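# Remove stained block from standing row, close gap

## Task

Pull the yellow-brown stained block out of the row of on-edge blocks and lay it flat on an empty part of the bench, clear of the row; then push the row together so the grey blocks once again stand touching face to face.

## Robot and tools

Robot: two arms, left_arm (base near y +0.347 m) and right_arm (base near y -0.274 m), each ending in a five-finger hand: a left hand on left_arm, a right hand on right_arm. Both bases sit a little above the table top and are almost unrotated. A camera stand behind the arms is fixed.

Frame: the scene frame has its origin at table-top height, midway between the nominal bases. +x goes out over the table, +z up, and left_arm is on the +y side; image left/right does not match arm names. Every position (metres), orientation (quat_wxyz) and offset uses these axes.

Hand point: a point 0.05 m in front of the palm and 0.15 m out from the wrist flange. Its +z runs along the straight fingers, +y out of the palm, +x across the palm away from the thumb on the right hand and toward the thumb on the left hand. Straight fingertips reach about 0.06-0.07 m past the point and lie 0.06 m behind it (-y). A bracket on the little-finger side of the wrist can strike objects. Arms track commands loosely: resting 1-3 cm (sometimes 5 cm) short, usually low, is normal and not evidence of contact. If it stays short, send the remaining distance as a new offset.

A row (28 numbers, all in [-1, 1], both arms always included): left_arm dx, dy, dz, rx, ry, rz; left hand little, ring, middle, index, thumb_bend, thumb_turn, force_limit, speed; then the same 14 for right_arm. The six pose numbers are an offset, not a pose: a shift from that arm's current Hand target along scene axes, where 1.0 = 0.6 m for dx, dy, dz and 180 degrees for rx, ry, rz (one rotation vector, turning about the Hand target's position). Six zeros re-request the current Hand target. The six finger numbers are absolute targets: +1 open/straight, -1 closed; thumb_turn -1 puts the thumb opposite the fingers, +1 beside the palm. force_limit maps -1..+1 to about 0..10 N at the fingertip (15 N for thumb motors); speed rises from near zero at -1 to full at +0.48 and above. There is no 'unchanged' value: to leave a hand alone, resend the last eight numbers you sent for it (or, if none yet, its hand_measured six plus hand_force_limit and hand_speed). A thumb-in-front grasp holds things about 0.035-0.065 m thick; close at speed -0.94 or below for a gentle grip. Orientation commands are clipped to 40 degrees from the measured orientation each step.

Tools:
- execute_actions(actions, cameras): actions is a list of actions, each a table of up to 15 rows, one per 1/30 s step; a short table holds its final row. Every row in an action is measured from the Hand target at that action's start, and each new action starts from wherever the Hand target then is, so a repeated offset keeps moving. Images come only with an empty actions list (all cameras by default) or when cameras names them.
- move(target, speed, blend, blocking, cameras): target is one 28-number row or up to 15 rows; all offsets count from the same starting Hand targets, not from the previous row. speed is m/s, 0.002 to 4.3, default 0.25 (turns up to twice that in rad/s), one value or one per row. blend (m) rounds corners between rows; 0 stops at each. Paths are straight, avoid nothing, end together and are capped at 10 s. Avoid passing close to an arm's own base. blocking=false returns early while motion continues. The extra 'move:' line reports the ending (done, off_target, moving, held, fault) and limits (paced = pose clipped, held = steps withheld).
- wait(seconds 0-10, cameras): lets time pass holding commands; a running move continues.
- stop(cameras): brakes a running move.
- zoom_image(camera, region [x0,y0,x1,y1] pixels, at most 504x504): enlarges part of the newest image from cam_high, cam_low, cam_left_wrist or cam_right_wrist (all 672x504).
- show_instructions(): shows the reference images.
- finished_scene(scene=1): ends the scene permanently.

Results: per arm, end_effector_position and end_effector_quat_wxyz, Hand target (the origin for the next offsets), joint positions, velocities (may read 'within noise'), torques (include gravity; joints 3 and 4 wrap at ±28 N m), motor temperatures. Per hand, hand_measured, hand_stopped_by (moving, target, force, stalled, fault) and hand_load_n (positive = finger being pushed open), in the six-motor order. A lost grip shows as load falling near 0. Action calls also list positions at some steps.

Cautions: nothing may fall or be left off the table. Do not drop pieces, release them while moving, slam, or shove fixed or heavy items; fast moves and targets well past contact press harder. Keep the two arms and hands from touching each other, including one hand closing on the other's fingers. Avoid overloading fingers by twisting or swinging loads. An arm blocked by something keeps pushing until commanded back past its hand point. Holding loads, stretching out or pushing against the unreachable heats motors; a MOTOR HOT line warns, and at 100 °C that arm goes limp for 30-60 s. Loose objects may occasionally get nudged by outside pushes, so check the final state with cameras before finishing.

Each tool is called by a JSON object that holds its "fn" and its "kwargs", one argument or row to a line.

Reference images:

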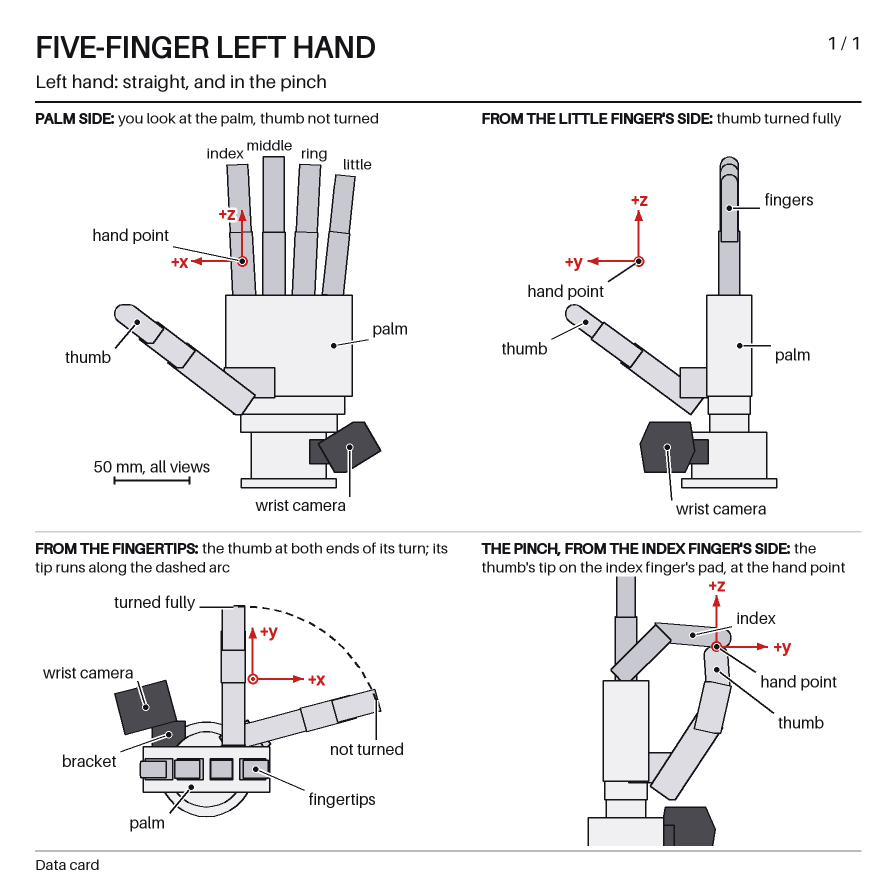

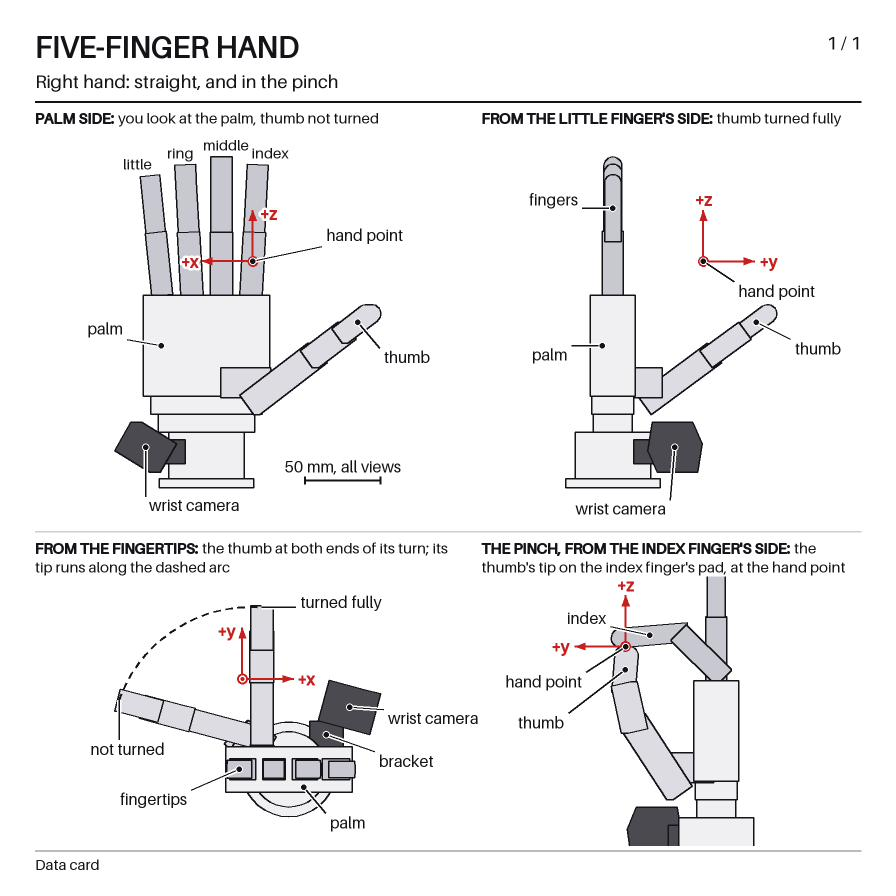

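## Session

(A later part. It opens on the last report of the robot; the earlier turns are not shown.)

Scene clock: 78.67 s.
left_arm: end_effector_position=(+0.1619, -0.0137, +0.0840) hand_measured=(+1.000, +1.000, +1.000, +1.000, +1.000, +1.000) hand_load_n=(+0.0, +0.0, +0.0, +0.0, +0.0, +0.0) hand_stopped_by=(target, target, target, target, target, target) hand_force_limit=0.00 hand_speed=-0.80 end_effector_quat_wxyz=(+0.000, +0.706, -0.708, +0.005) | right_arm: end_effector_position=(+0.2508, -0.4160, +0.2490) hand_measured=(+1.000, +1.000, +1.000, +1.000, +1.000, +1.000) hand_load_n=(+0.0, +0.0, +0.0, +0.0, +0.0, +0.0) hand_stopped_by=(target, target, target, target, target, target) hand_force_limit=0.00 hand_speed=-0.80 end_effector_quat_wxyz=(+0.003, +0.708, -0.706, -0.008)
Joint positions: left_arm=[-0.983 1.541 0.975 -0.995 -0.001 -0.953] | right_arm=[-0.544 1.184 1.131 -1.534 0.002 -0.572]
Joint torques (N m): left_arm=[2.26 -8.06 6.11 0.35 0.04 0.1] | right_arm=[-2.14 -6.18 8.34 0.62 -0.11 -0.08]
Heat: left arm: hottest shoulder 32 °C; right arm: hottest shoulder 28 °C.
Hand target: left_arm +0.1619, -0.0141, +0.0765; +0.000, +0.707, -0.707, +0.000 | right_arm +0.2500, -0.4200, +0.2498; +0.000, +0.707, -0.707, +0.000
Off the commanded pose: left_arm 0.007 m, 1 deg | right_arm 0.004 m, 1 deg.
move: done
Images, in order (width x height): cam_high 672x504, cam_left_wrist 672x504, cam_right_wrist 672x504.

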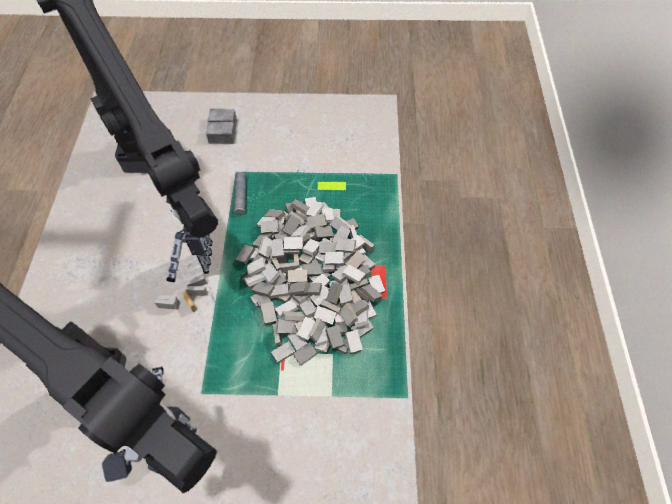

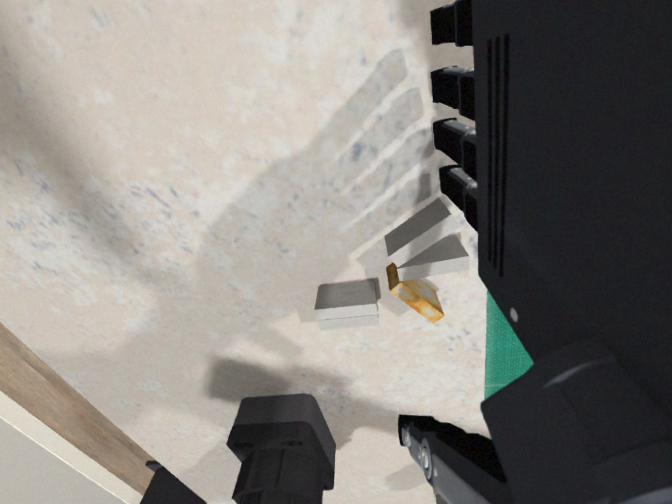

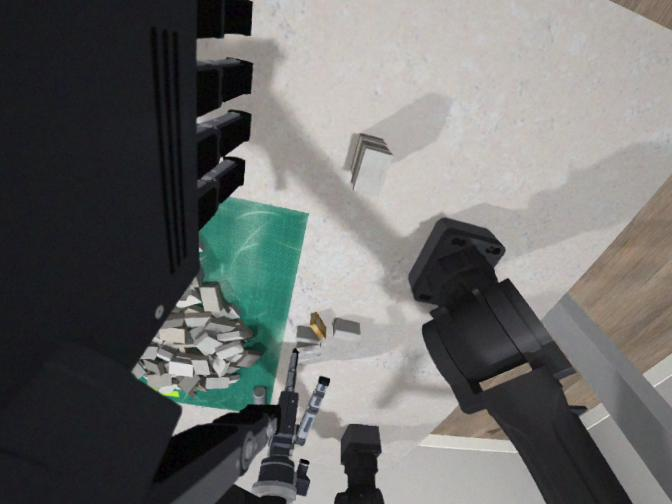

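{"fn": "move", "kwargs": {
  "target": [0, -0.0583, 0.005, 0, 0, 0, 1, 1, 1, 1, 1, 1, 0, -0.8, 0, 0, 0, 0, 0, 0, 1, 1, 1, 1, 1, 1, 0, -0.8],
  "speed": 0.05,
  "cameras": ["cam_high", "cam_right_wrist", "cam_left_wrist"]
}}

{"fn": "zoom_image", "kwargs": {
  "camera": "cam_high",
  "region": [140, 245, 230, 315]
}}

{"fn": "zoom_image", "kwargs": {
  "camera": "cam_left_wrist",
  "region": [340, 90, 500, 270]
}}

Scene clock: 80.97 s.
left_arm: end_effector_position=(+0.1571, -0.0310, +0.0767) hand_measured=(+1.000, +1.000, +1.000, +1.000, +1.000, +1.000) hand_load_n=(+0.0, +0.0, +0.0, +0.0, +0.0, +0.0) hand_stopped_by=(target, target, target, target, target, target) hand_force_limit=0.00 hand_speed=-0.80 end_effector_quat_wxyz=(-0.002, +0.706, -0.708, -0.006) | right_arm: end_effector_position=(+0.2508, -0.4160, +0.2490) hand_measured=(+1.000, +1.000, +1.000, +1.000, +1.000, +1.000) hand_load_n=(+0.0, +0.0, +0.0, +0.0, +0.0, +0.0) hand_stopped_by=(target, target, target, target, target, target) hand_force_limit=0.00 hand_speed=-0.80 end_effector_quat_wxyz=(+0.003, +0.708, -0.706, -0.008)
Joint positions: left_arm=[-1.017 1.594 1.016 -1.005 -0.002 -0.987] | right_arm=[-0.544 1.184 1.131 -1.534 0.002 -0.572]
Joint torques (N m): left_arm=[0.73 -8 9.61 -0.13 0.1 -0.08] | right_arm=[-2.43 -6.65 8.43 0.55 -0.08 -0.07]
Heat: left arm: hottest shoulder 32 °C; right arm: hottest shoulder 28 °C.
Hand target: left_arm +0.1619, -0.0490, +0.0795; +0.000, +0.707, -0.707, +0.000 | right_arm +0.2500, -0.4200, +0.2498; +0.000, +0.707, -0.707, +0.000
Off the commanded pose: left_arm 0.019 m, 1 deg | right_arm 0.004 m, 1 deg.
move: off_target (left_arm)
Images, in order (width x height): cam_high 672x504, cam_left_wrist 672x504, cam_right_wrist 672x504.

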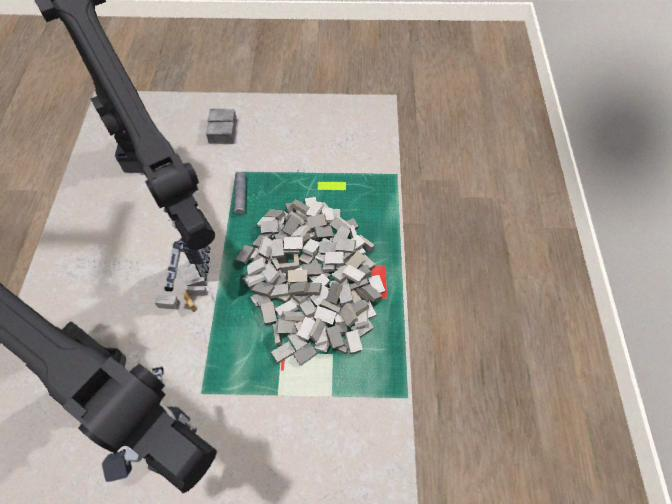

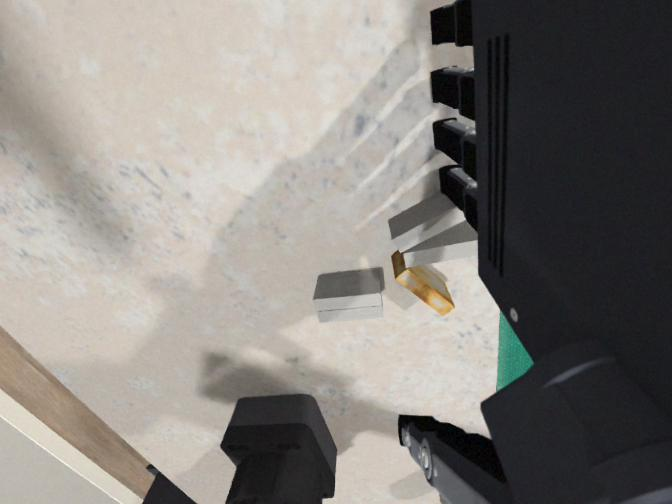

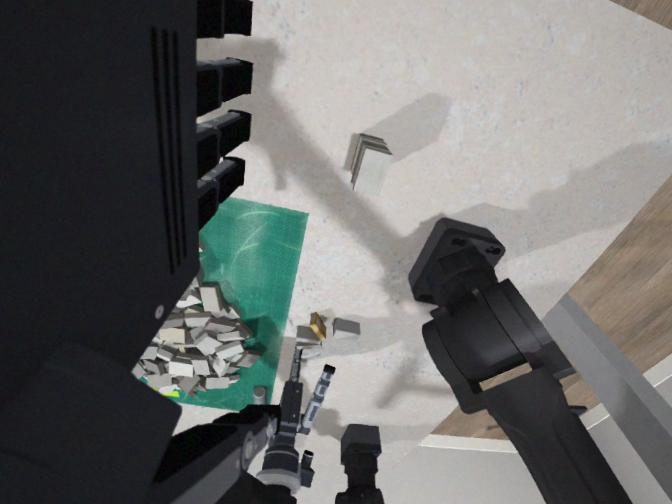

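Scaled by 5.600 from the camera's 672x504 image, which has a finer 960x720 frame.

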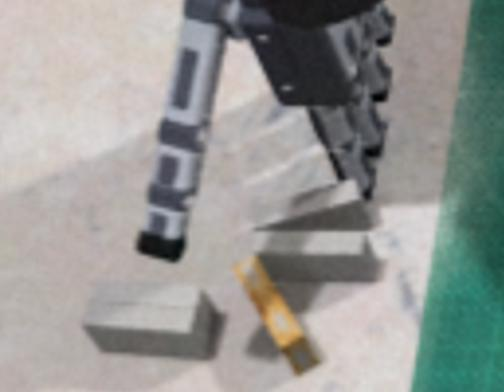

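Scaled by 2.800 from the camera's 672x504 image, which has a finer 960x720 frame.

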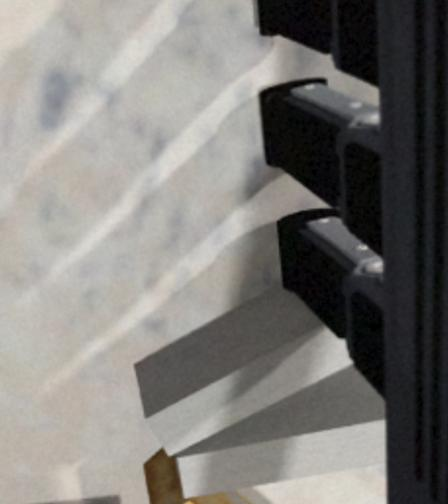

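{"fn": "move", "kwargs": {
  "target": [0.005, -0.01, 0.022, 0, 0, 0, 1, 1, 1, 1, 1, 1, 0, -0.8, 0, 0, 0, 0, 0, 0, 1, 1, 1, 1, 1, 1, 0, -0.8],
  "speed": 0.05,
  "cameras": ["cam_high", "cam_left_wrist"]
}}

{"fn": "zoom_image", "kwargs": {
  "camera": "cam_high",
  "region": [140, 245, 230, 315]
}}

{"fn": "zoom_image", "kwargs": {
  "camera": "cam_left_wrist",
  "region": [340, 90, 500, 270]
}}

Scene clock: 82.40 s.
left_arm: end_effector_position=(+0.1598, -0.0387, +0.0877) hand_measured=(+1.000, +1.000, +1.000, +1.000, +1.000, +1.000) hand_load_n=(-0.5, +0.0, +0.0, +0.0, +0.0, +0.0) hand_stopped_by=(target, target, target, target, target, target) hand_force_limit=0.00 hand_speed=-0.80 end_effector_quat_wxyz=(-0.002, +0.706, -0.709, -0.006) | right_arm: end_effector_position=(+0.2508, -0.4160, +0.2490) hand_measured=(+1.000, +1.000, +1.000, +1.000, +1.000, +1.000) hand_load_n=(+0.0, +0.0, +0.0, +0.0, +0.0, +0.0) hand_stopped_by=(target, target, target, target, target, target) hand_force_limit=0.00 hand_speed=-0.80 end_effector_quat_wxyz=(+0.003, +0.708, -0.706, -0.008)
Joint positions: left_arm=[-1.021 1.596 1.053 -1.04 -0.001 -0.99] | right_arm=[-0.544 1.184 1.131 -1.534 0.002 -0.572]
Joint torques (N m): left_arm=[0.91 -8.64 9.46 -0.17 0.06 -0.08] | right_arm=[-1.61 -6.65 8.29 0.39 -0.07 -0.06]
Heat: left arm: hottest shoulder 32 °C; right arm: hottest shoulder 28 °C.
Hand target: left_arm +0.1649, -0.0551, +0.0927; +0.000, +0.707, -0.707, +0.000 | right_arm +0.2500, -0.4200, +0.2498; +0.000, +0.707, -0.707, +0.000
Off the commanded pose: left_arm 0.018 m, 1 deg | right_arm 0.004 m, 1 deg.
move: off_target (left_arm)
Images, in order (width x height): cam_high 672x504, cam_left_wrist 672x504.

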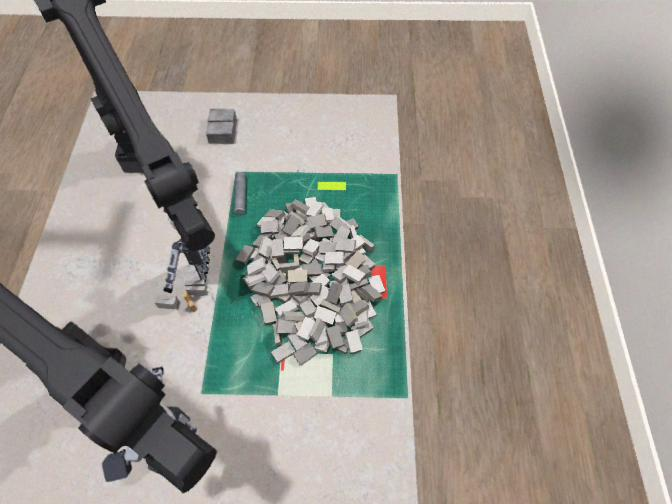

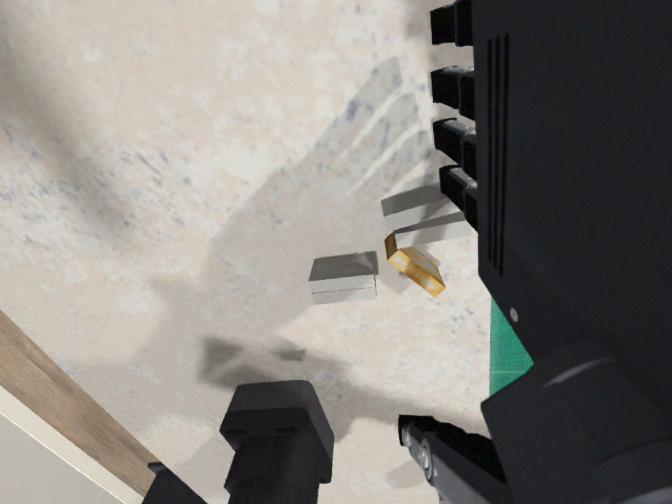

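Scaled by 5.600 from the camera's 672x504 image, which has a finer 960x720 frame.

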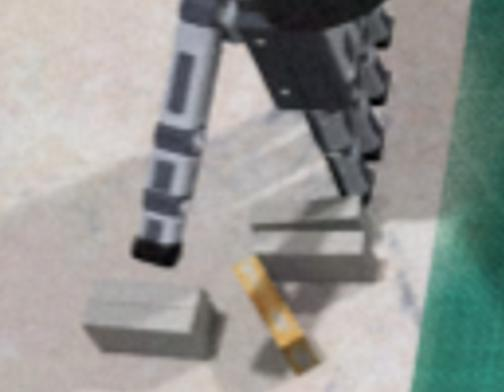

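Scaled by 2.800 from the camera's 672x504 image, which has a finer 960x720 frame.

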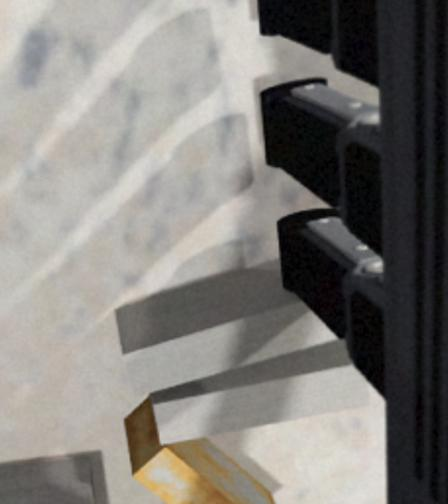

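{"fn": "move", "kwargs": {
  "target": [0.003, -0.014, 0.002, 0, 0, 0, 1, 1, 1, 1, 1, 1, 0, -0.8, 0, 0, 0, 0, 0, 0, 1, 1, 1, 1, 1, 1, 0, -0.8],
  "speed": 0.05,
  "cameras": ["cam_high", "cam_left_wrist"]
}}

{"fn": "zoom_image", "kwargs": {
  "camera": "cam_high",
  "region": [140, 245, 230, 315]
}}

{"fn": "zoom_image", "kwargs": {
  "camera": "cam_left_wrist",
  "region": [340, 90, 500, 270]
}}

Scene clock: 83.60 s.
left_arm: end_effector_position=(+0.1612, -0.0454, +0.0895) hand_measured=(+1.000, +1.000, +1.000, +1.000, +1.000, +1.000) hand_load_n=(+0.0, +0.0, -0.5, +0.0, +0.0, +0.0) hand_stopped_by=(target, target, target, target, target, target) hand_force_limit=0.00 hand_speed=-0.80 end_effector_quat_wxyz=(-0.002, +0.706, -0.709, -0.007) | right_arm: end_effector_position=(+0.2508, -0.4160, +0.2490) hand_measured=(+1.000, +1.000, +1.000, +1.000, +1.000, +1.000) hand_load_n=(+0.0, +0.0, +0.0, +0.0, +0.0, +0.0) hand_stopped_by=(target, target, target, target, target, target) hand_force_limit=0.00 hand_speed=-0.80 end_effector_quat_wxyz=(+0.003, +0.708, -0.706, -0.008)
Joint positions: left_arm=[-1.027 1.61 1.076 -1.051 -0.001 -0.996] | right_arm=[-0.544 1.184 1.131 -1.534 0.002 -0.572]
Joint torques (N m): left_arm=[1.14 -9.17 9.76 -0.12 0.07 -0.04] | right_arm=[-1.96 -6.42 8.4 0.42 -0.09 -0.03]
Heat: left arm: hottest shoulder 32 °C; right arm: hottest shoulder 28 °C.
Hand target: left_arm +0.1667, -0.0633, +0.0939; +0.000, +0.707, -0.707, +0.000 | right_arm +0.2500, -0.4200, +0.2498; +0.000, +0.707, -0.707, +0.000
Off the commanded pose: left_arm 0.019 m, 1 deg | right_arm 0.004 m, 1 deg.
move: off_target (left_arm)
Images, in order (width x height): cam_high 672x504, cam_left_wrist 672x504.

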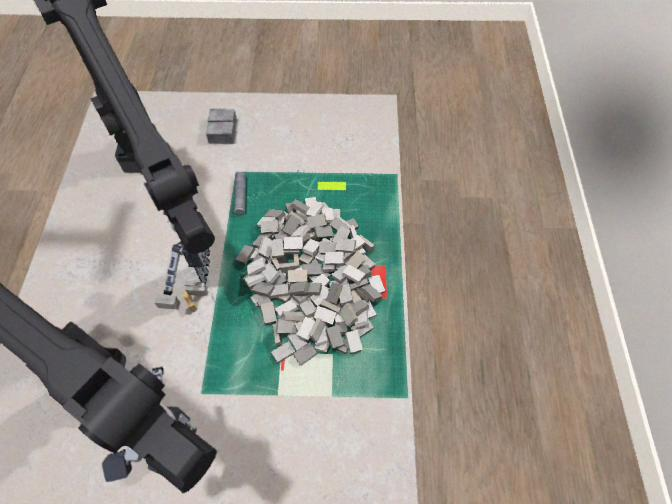

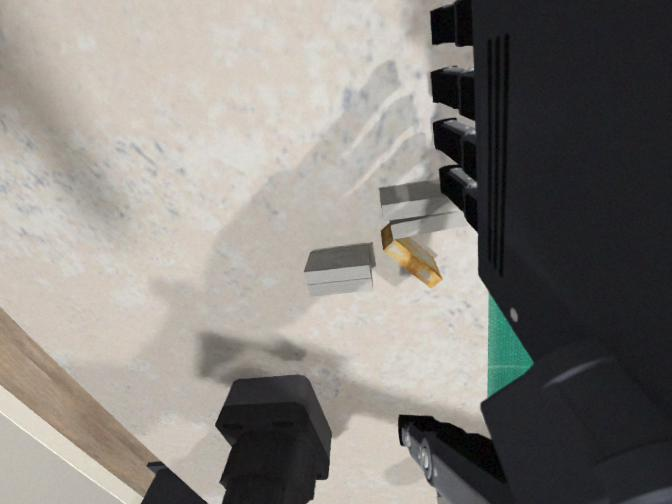

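Scaled by 5.600 from the camera's 672x504 image, which has a finer 960x720 frame.

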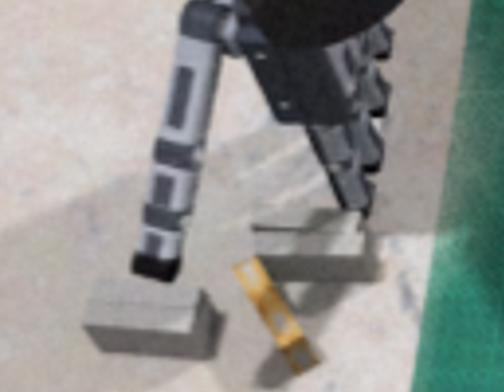

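Scaled by 2.800 from the camera's 672x504 image, which has a finer 960x720 frame.

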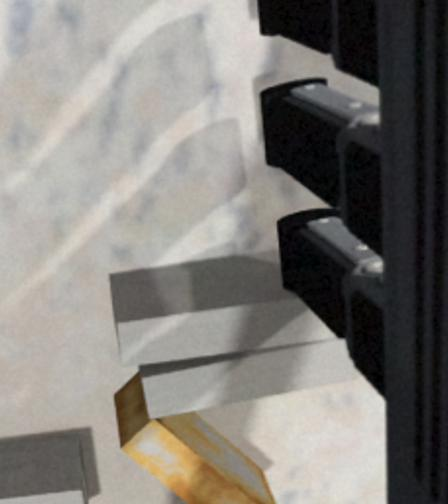

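{"fn": "move", "kwargs": {
  "target": [
    [0, 0.055, 0.01, 0, 0, 0, 1, 1, 1, 1, 1, 1, 0, -0.8, 0, 0, 0, 0, 0, 0, 1, 1, 1, 1, 1, 1, 0, -0.8],
    [0, 0.055, 0.105, 0, 0, 0, 1, 1, 1, 1, 1, 1, 0, -0.8, 0, 0, 0, 0, 0, 0, 1, 1, 1, 1, 1, 1, 0, -0.8],
    [0.075, -0.013, 0.105, 0, 0, 0, 1, 1, 1, 1, 1, 1, 0, -0.8, 0, 0, 0, 0, 0, 0, 1, 1, 1, 1, 1, 1, 0, -0.8]
  ],
  "speed": 0.12,
  "blend": [0.01, 0.02, 0],
  "cameras": ["cam_high", "cam_left_wrist"]
}}

{"fn": "zoom_image", "kwargs": {
  "camera": "cam_high",
  "region": [140, 245, 230, 315]
}}

{"fn": "zoom_image", "kwargs": {
  "camera": "cam_left_wrist",
  "region": [320, 90, 500, 270]
}}

Scene clock: 86.87 s.
left_arm: end_effector_position=(+0.2005, -0.0607, +0.1495) hand_measured=(+1.000, +1.000, +1.000, +1.000, +1.000, +1.000) hand_load_n=(+0.0, +0.0, +0.0, +0.0, +0.0, +0.0) hand_stopped_by=(target, target, target, target, target, target) hand_force_limit=0.00 hand_speed=-0.80 end_effector_quat_wxyz=(-0.002, +0.710, -0.704, -0.008) | right_arm: end_effector_position=(+0.2508, -0.4160, +0.2490) hand_measured=(+1.000, +1.000, +1.000, +1.000, +1.000, +1.000) hand_load_n=(+0.5, +0.0, +0.0, +0.0, +0.0, +0.0) hand_stopped_by=(target, target, target, target, target, target) hand_force_limit=0.00 hand_speed=-0.80 end_effector_quat_wxyz=(+0.003, +0.708, -0.706, -0.008)
Joint positions: left_arm=[-0.973 1.625 1.268 -1.23 -0.001 -0.954] | right_arm=[-0.544 1.184 1.131 -1.534 0.002 -0.572]
Joint torques (N m): left_arm=[2.37 -11.11 10.28 -0.29 0.05 0.2] | right_arm=[-1.73 -6.53 8.42 0.43 -0.13 -0.08]
Heat: left arm: hottest shoulder 32 °C; right arm: hottest shoulder 28 °C.
Hand target: left_arm +0.2117, -0.0713, +0.1570; +0.000, +0.707, -0.707, +0.000 | right_arm +0.2500, -0.4200, +0.2498; +0.000, +0.707, -0.707, +0.000
Off the commanded pose: left_arm 0.017 m, 1 deg | right_arm 0.004 m, 1 deg.
move: off_target (left_arm)
Images, in order (width x height): cam_high 672x504, cam_left_wrist 672x504.

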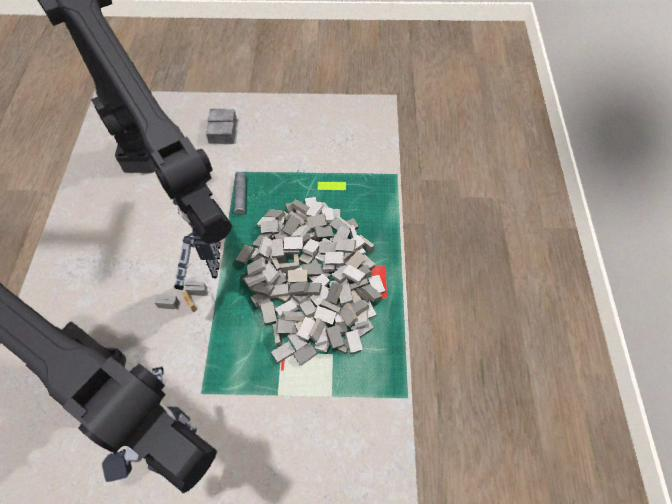

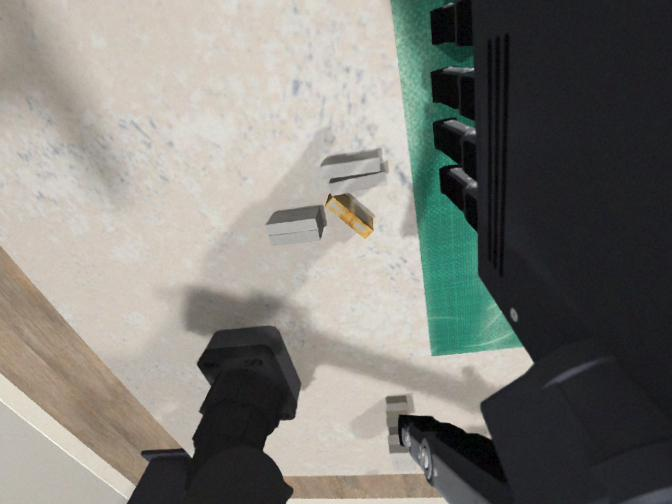

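Scaled by 5.600 from the camera's 672x504 image, which has a finer 960x720 frame.

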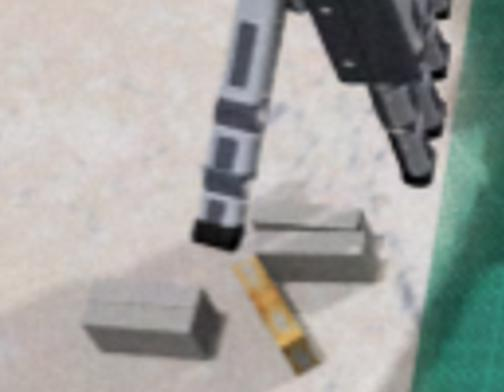

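Scaled by 2.800 from the camera's 672x504 image, which has a finer 960x720 frame.

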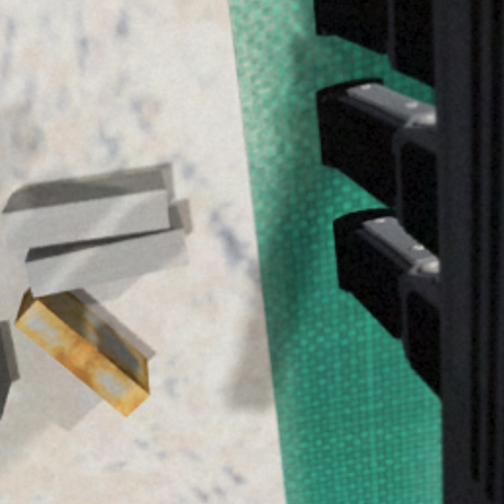

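{"fn": "move", "kwargs": {
  "target": [-0.0145, 0.018, -0.1283, 0, 0, 0, 1, 1, 1, 1, 1, 1, 0, -0.8, 0, 0, 0, 0, 0, 0, 1, 1, 1, 1, 1, 1, 0, -0.8],
  "speed": 0.1,
  "cameras": ["cam_high", "cam_left_wrist"]
}}

{"fn": "zoom_image", "kwargs": {
  "camera": "cam_high",
  "region": [140, 245, 230, 315]
}}

{"fn": "zoom_image", "kwargs": {
  "camera": "cam_left_wrist",
  "region": [320, 90, 500, 270]
}}

Scene clock: 89.57 s.
left_arm: end_effector_position=(+0.2018, -0.0625, +0.0902) hand_measured=(+1.000, +1.000, +1.000, +1.000, +1.000, +1.000) hand_load_n=(+0.0, +0.0, +0.5, +0.0, +0.0, +0.0) hand_stopped_by=(target, target, target, target, target, target) hand_force_limit=0.00 hand_speed=-0.80 end_effector_quat_wxyz=(+0.001, +0.710, -0.704, +0.007) | right_arm: end_effector_position=(+0.2508, -0.4160, +0.2490) hand_measured=(+1.000, +1.000, +1.000, +1.000, +1.000, +1.000) hand_load_n=(+0.0, +0.0, +0.0, +0.5, +0.0, +0.0) hand_stopped_by=(target, target, target, target, target, target) hand_force_limit=0.00 hand_speed=-0.80 end_effector_quat_wxyz=(+0.003, +0.708, -0.706, -0.008)
Joint positions: left_arm=[-0.973 1.676 1.163 -1.044 -0.001 -0.954] | right_arm=[-0.544 1.184 1.131 -1.534 0.002 -0.572]
Joint torques (N m): left_arm=[2.32 -10.23 6.16 0.36 0.05 0.16] | right_arm=[-1.73 -6.95 8.34 0.43 -0.11 -0.05]
Heat: left arm: hottest shoulder 32 °C; right arm: hottest shoulder 28 °C.
Hand target: left_arm +0.2030, -0.0604, +0.0798; +0.000, +0.707, -0.707, +0.000 | right_arm +0.2500, -0.4200, +0.2498; +0.000, +0.707, -0.707, +0.000
Off the commanded pose: left_arm 0.010 m, 1 deg | right_arm 0.004 m, 1 deg.
move: done
Images, in order (width x height): cam_high 672x504, cam_left_wrist 672x504.

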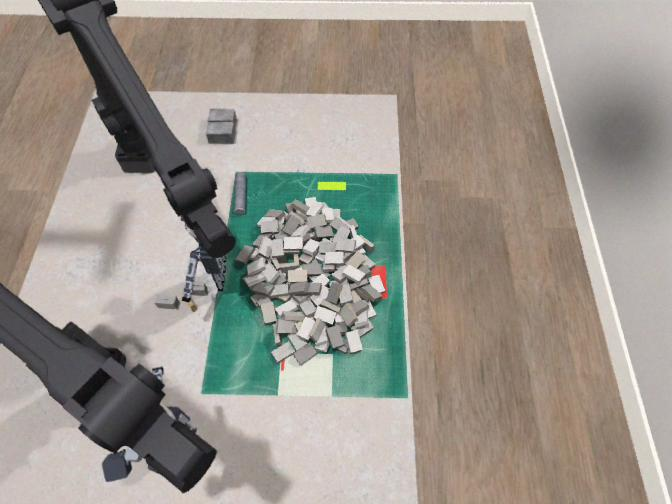

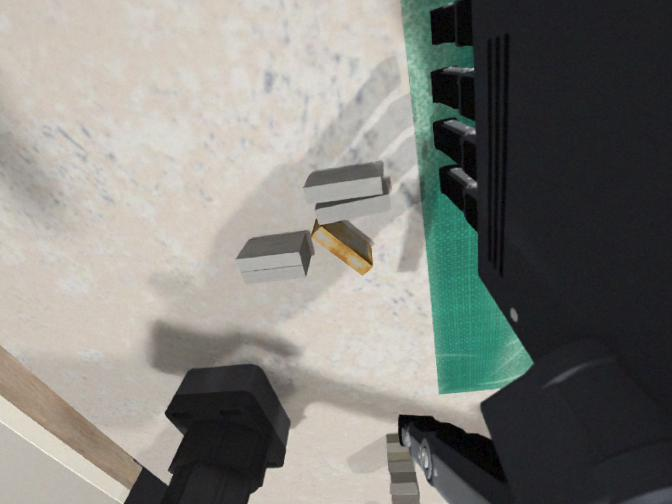

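Scaled by 5.600 from the camera's 672x504 image, which has a finer 960x720 frame.

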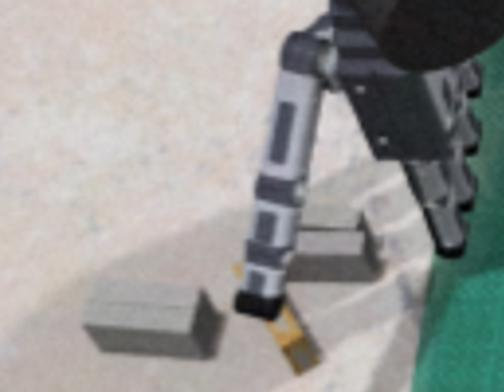

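Scaled by 2.800 from the camera's 672x504 image, which has a finer 960x720 frame.

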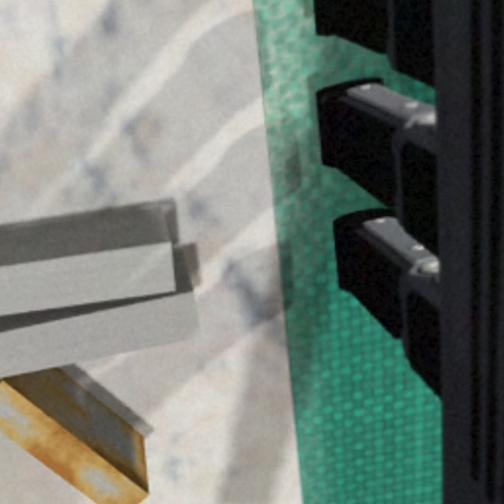

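{"fn": "move", "kwargs": {
  "target": [-0.1017, 0.0107, 0, 0, 0, 0, 1, 1, 1, 1, 1, 1, 0, -0.8, 0, 0, 0, 0, 0, 0, 1, 1, 1, 1, 1, 1, 0, -0.8],
  "speed": 0.05,
  "cameras": ["cam_high", "cam_left_wrist", "cam_right_wrist"]
}}

{"fn": "zoom_image", "kwargs": {
  "camera": "cam_high",
  "region": [140, 245, 230, 315]
}}

{"fn": "zoom_image", "kwargs": {
  "camera": "cam_left_wrist",
  "region": [320, 90, 500, 270]
}}

{"fn": "zoom_image", "kwargs": {
  "camera": "cam_right_wrist",
  "region": [270, 295, 370, 385]
}}

Scene clock: 92.20 s.
left_arm: end_effector_position=(+0.1475, -0.0523, +0.0769) hand_measured=(+1.000, +1.000, +1.000, +1.000, +1.000, +1.000) hand_load_n=(+0.0, +0.0, +0.0, +0.0, +0.0, +0.0) hand_stopped_by=(target, target, target, target, target, target) hand_force_limit=0.00 hand_speed=-0.80 end_effector_quat_wxyz=(-0.003, +0.706, -0.708, -0.006) | right_arm: end_effector_position=(+0.2508, -0.4160, +0.2490) hand_measured=(+1.000, +1.000, +1.000, +1.000, +1.000, +1.000) hand_load_n=(+0.0, +0.0, +0.0, +0.0, +0.0, +0.0) hand_stopped_by=(target, target, target, target, target, target) hand_force_limit=0.00 hand_speed=-0.80 end_effector_quat_wxyz=(+0.003, +0.708, -0.706, -0.008)
Joint positions: left_arm=[-1.063 1.623 1.054 -1.014 -0.003 -1.034] | right_arm=[-0.544 1.184 1.131 -1.534 0.002 -0.572]
Joint torques (N m): left_arm=[1.32 -11.93 5.64 0.2 0.13 -0.02] | right_arm=[-1.9 -6.42 8.36 0.53 -0.09 -0.08]
Heat: left arm: hottest shoulder 32 °C; right arm: hottest shoulder 28 °C.
Hand target: left_arm +0.1420, -0.0539, +0.0799; +0.000, +0.707, -0.707, +0.000 | right_arm +0.2500, -0.4200, +0.2498; +0.000, +0.707, -0.707, +0.000
Off the commanded pose: left_arm 0.006 m, 1 deg | right_arm 0.004 m, 1 deg.
move: done
Images, in order (width x height): cam_high 672x504, cam_left_wrist 672x504, cam_right_wrist 672x504.

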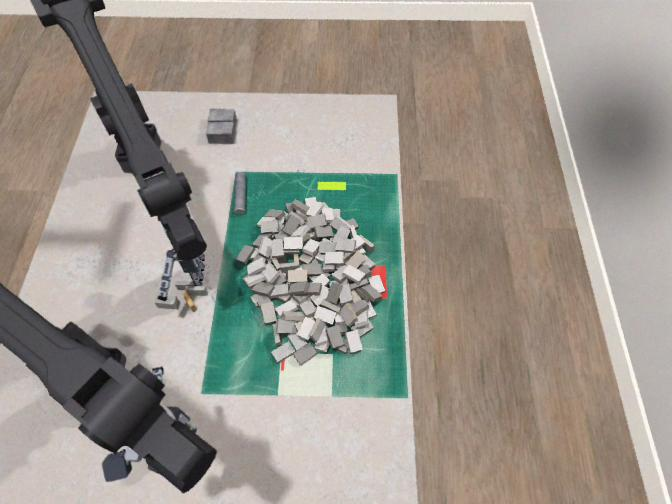

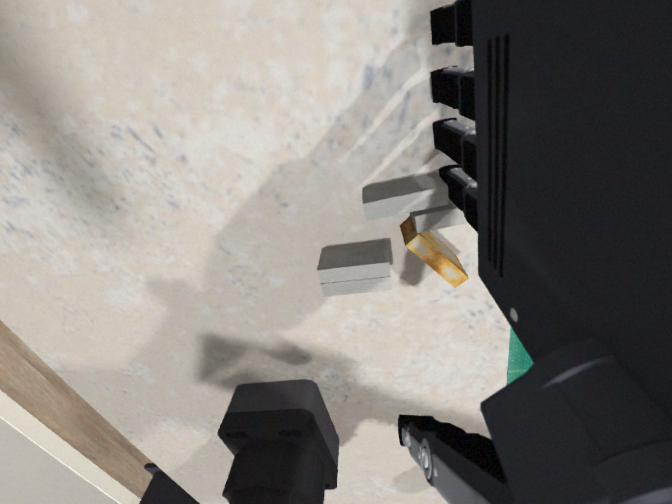

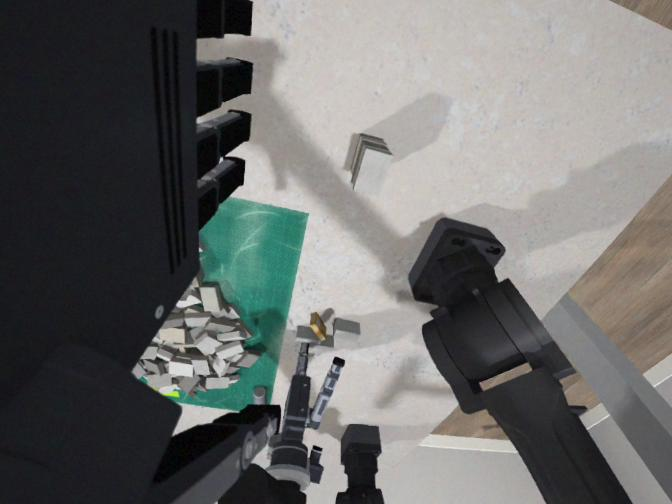

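Scaled by 5.600 from the camera's 672x504 image, which has a finer 960x720 frame.

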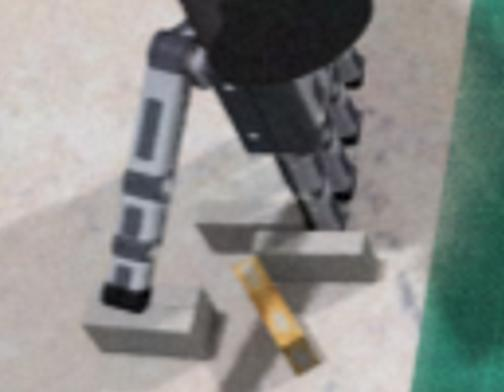

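Scaled by 2.800 from the camera's 672x504 image, which has a finer 960x720 frame.

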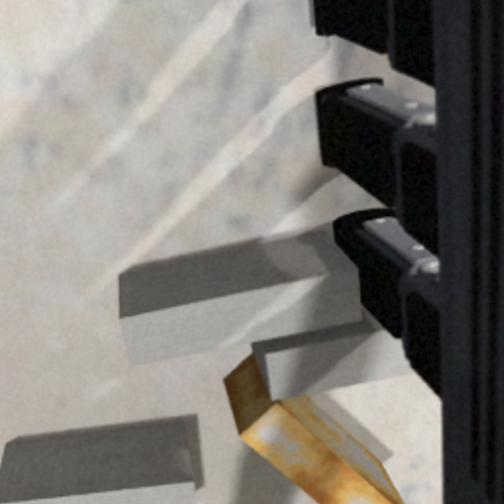

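Scaled by 5.040 from the camera's 672x504 image, which has a finer 960x720 frame.

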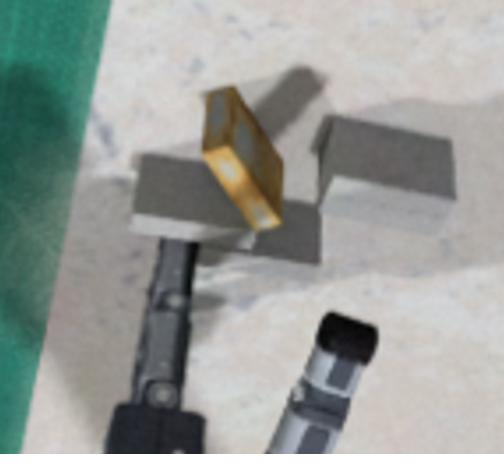

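{"fn": "move", "kwargs": {
  "target": [
    [0, 0.0065, 0.02, 0, 0, 0, 1, 1, 1, 1, 1, 1, 0, -0.8, 0, 0, 0, 0, 0, 0, 1, 1, 1, 1, 1, 1, 0, -0.8],
    [-0.0583, 0.0065, 0.02, 0, 0, 0, 1, 1, 1, 1, 1, 1, 0, -0.8, 0, 0, 0, 0, 0, 0, 1, 1, 1, 1, 1, 1, 0, -0.8]
  ],
  "speed": 0.05,
  "blend": [0.008, 0],
  "cameras": ["cam_high", "cam_left_wrist", "cam_right_wrist"]
}}

{"fn": "zoom_image", "kwargs": {
  "camera": "cam_high",
  "region": [140, 245, 230, 315]
}}

{"fn": "zoom_image", "kwargs": {
  "camera": "cam_left_wrist",
  "region": [320, 90, 500, 270]
}}

{"fn": "zoom_image", "kwargs": {
  "camera": "cam_right_wrist",
  "region": [270, 295, 370, 385]
}}

Scene clock: 94.90 s.
left_arm: end_effector_position=(+0.1114, -0.0499, +0.0854) hand_measured=(+1.000, +1.000, +1.000, +1.000, +1.000, +1.000) hand_load_n=(+0.0, +0.0, +0.0, +0.0, -0.5, +0.0) hand_stopped_by=(target, target, target, target, target, target) hand_force_limit=0.00 hand_speed=-0.80 end_effector_quat_wxyz=(-0.002, +0.705, -0.709, -0.005) | right_arm: end_effector_position=(+0.2508, -0.4160, +0.2490) hand_measured=(+1.000, +1.000, +1.000, +1.000, +1.000, +1.000) hand_load_n=(+0.0, +0.0, +0.0, +0.0, +0.0, +0.0) hand_stopped_by=(target, target, target, target, target, target) hand_force_limit=0.00 hand_speed=-0.80 end_effector_quat_wxyz=(+0.003, +0.708, -0.706, -0.008)
Joint positions: left_arm=[-1.136 1.565 1.008 -1.024 -0.001 -1.103] | right_arm=[-0.544 1.184 1.131 -1.534 0.002 -0.572]
Joint torques (N m): left_arm=[1.2 -11.34 6.02 -0.24 0.06 -0.04] | right_arm=[-1.96 -6.12 8.43 0.46 -0.11 -0.07]
Heat: left arm: hottest shoulder 32 °C; right arm: hottest shoulder 28 °C.
Hand target: left_arm +0.1069, -0.0500, +0.0918; +0.000, +0.707, -0.707, +0.000 | right_arm +0.2500, -0.4200, +0.2498; +0.000, +0.707, -0.707, +0.000
Off the commanded pose: left_arm 0.008 m, 1 deg | right_arm 0.004 m, 1 deg.
move: done; blend cut to 0.0063 m at target 1
Images, in order (width x height): cam_high 672x504, cam_left_wrist 672x504, cam_right_wrist 672x504.

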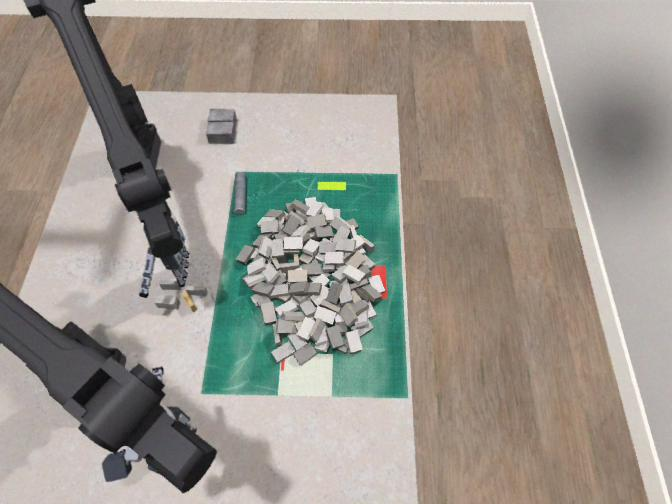

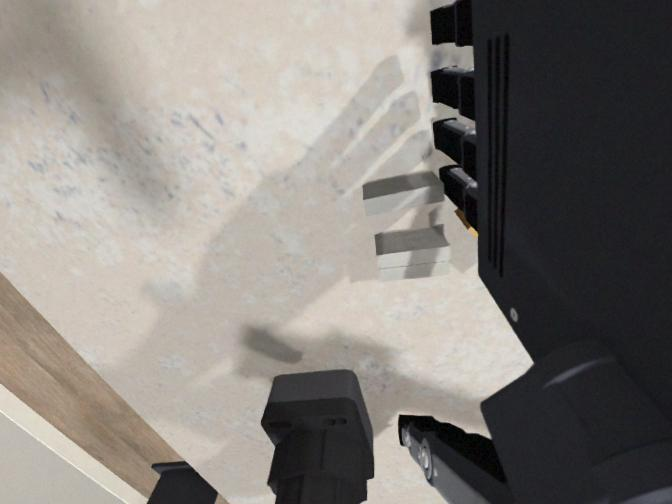

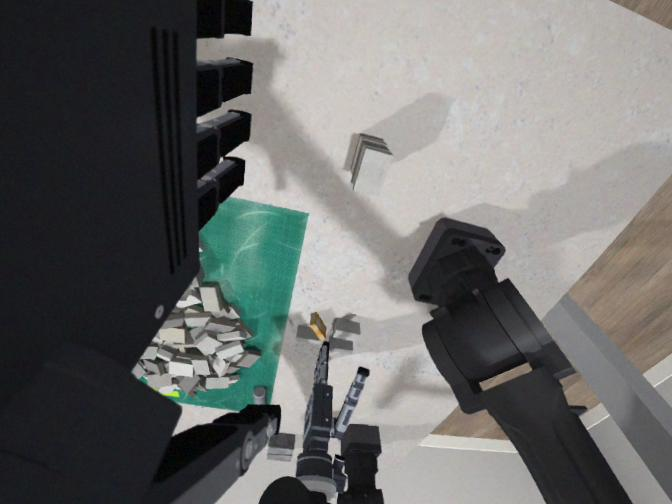

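Scaled by 5.600 from the camera's 672x504 image, which has a finer 960x720 frame.

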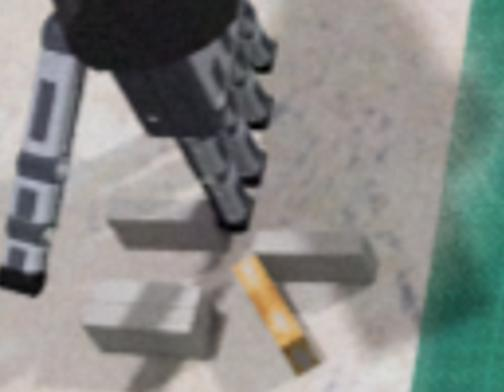

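Scaled by 2.800 from the camera's 672x504 image, which has a finer 960x720 frame.

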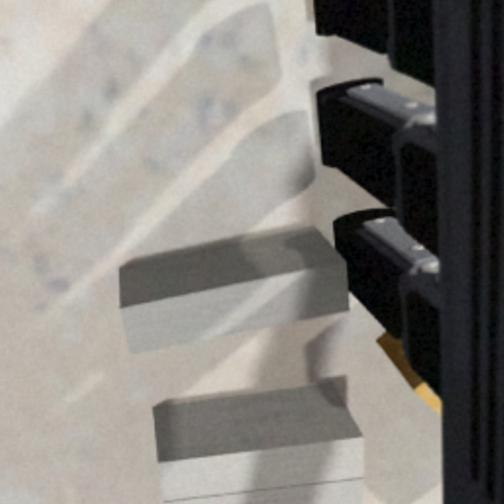

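Scaled by 5.040 from the camera's 672x504 image, which has a finer 960x720 frame.

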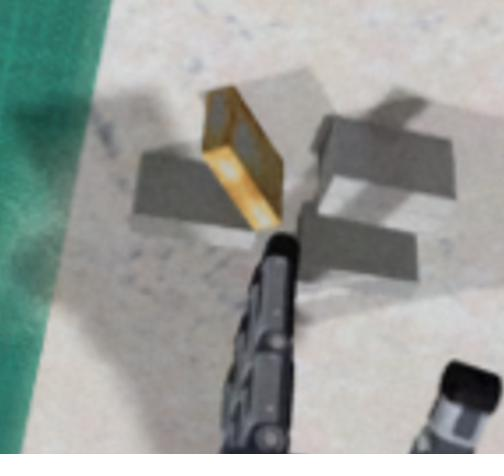

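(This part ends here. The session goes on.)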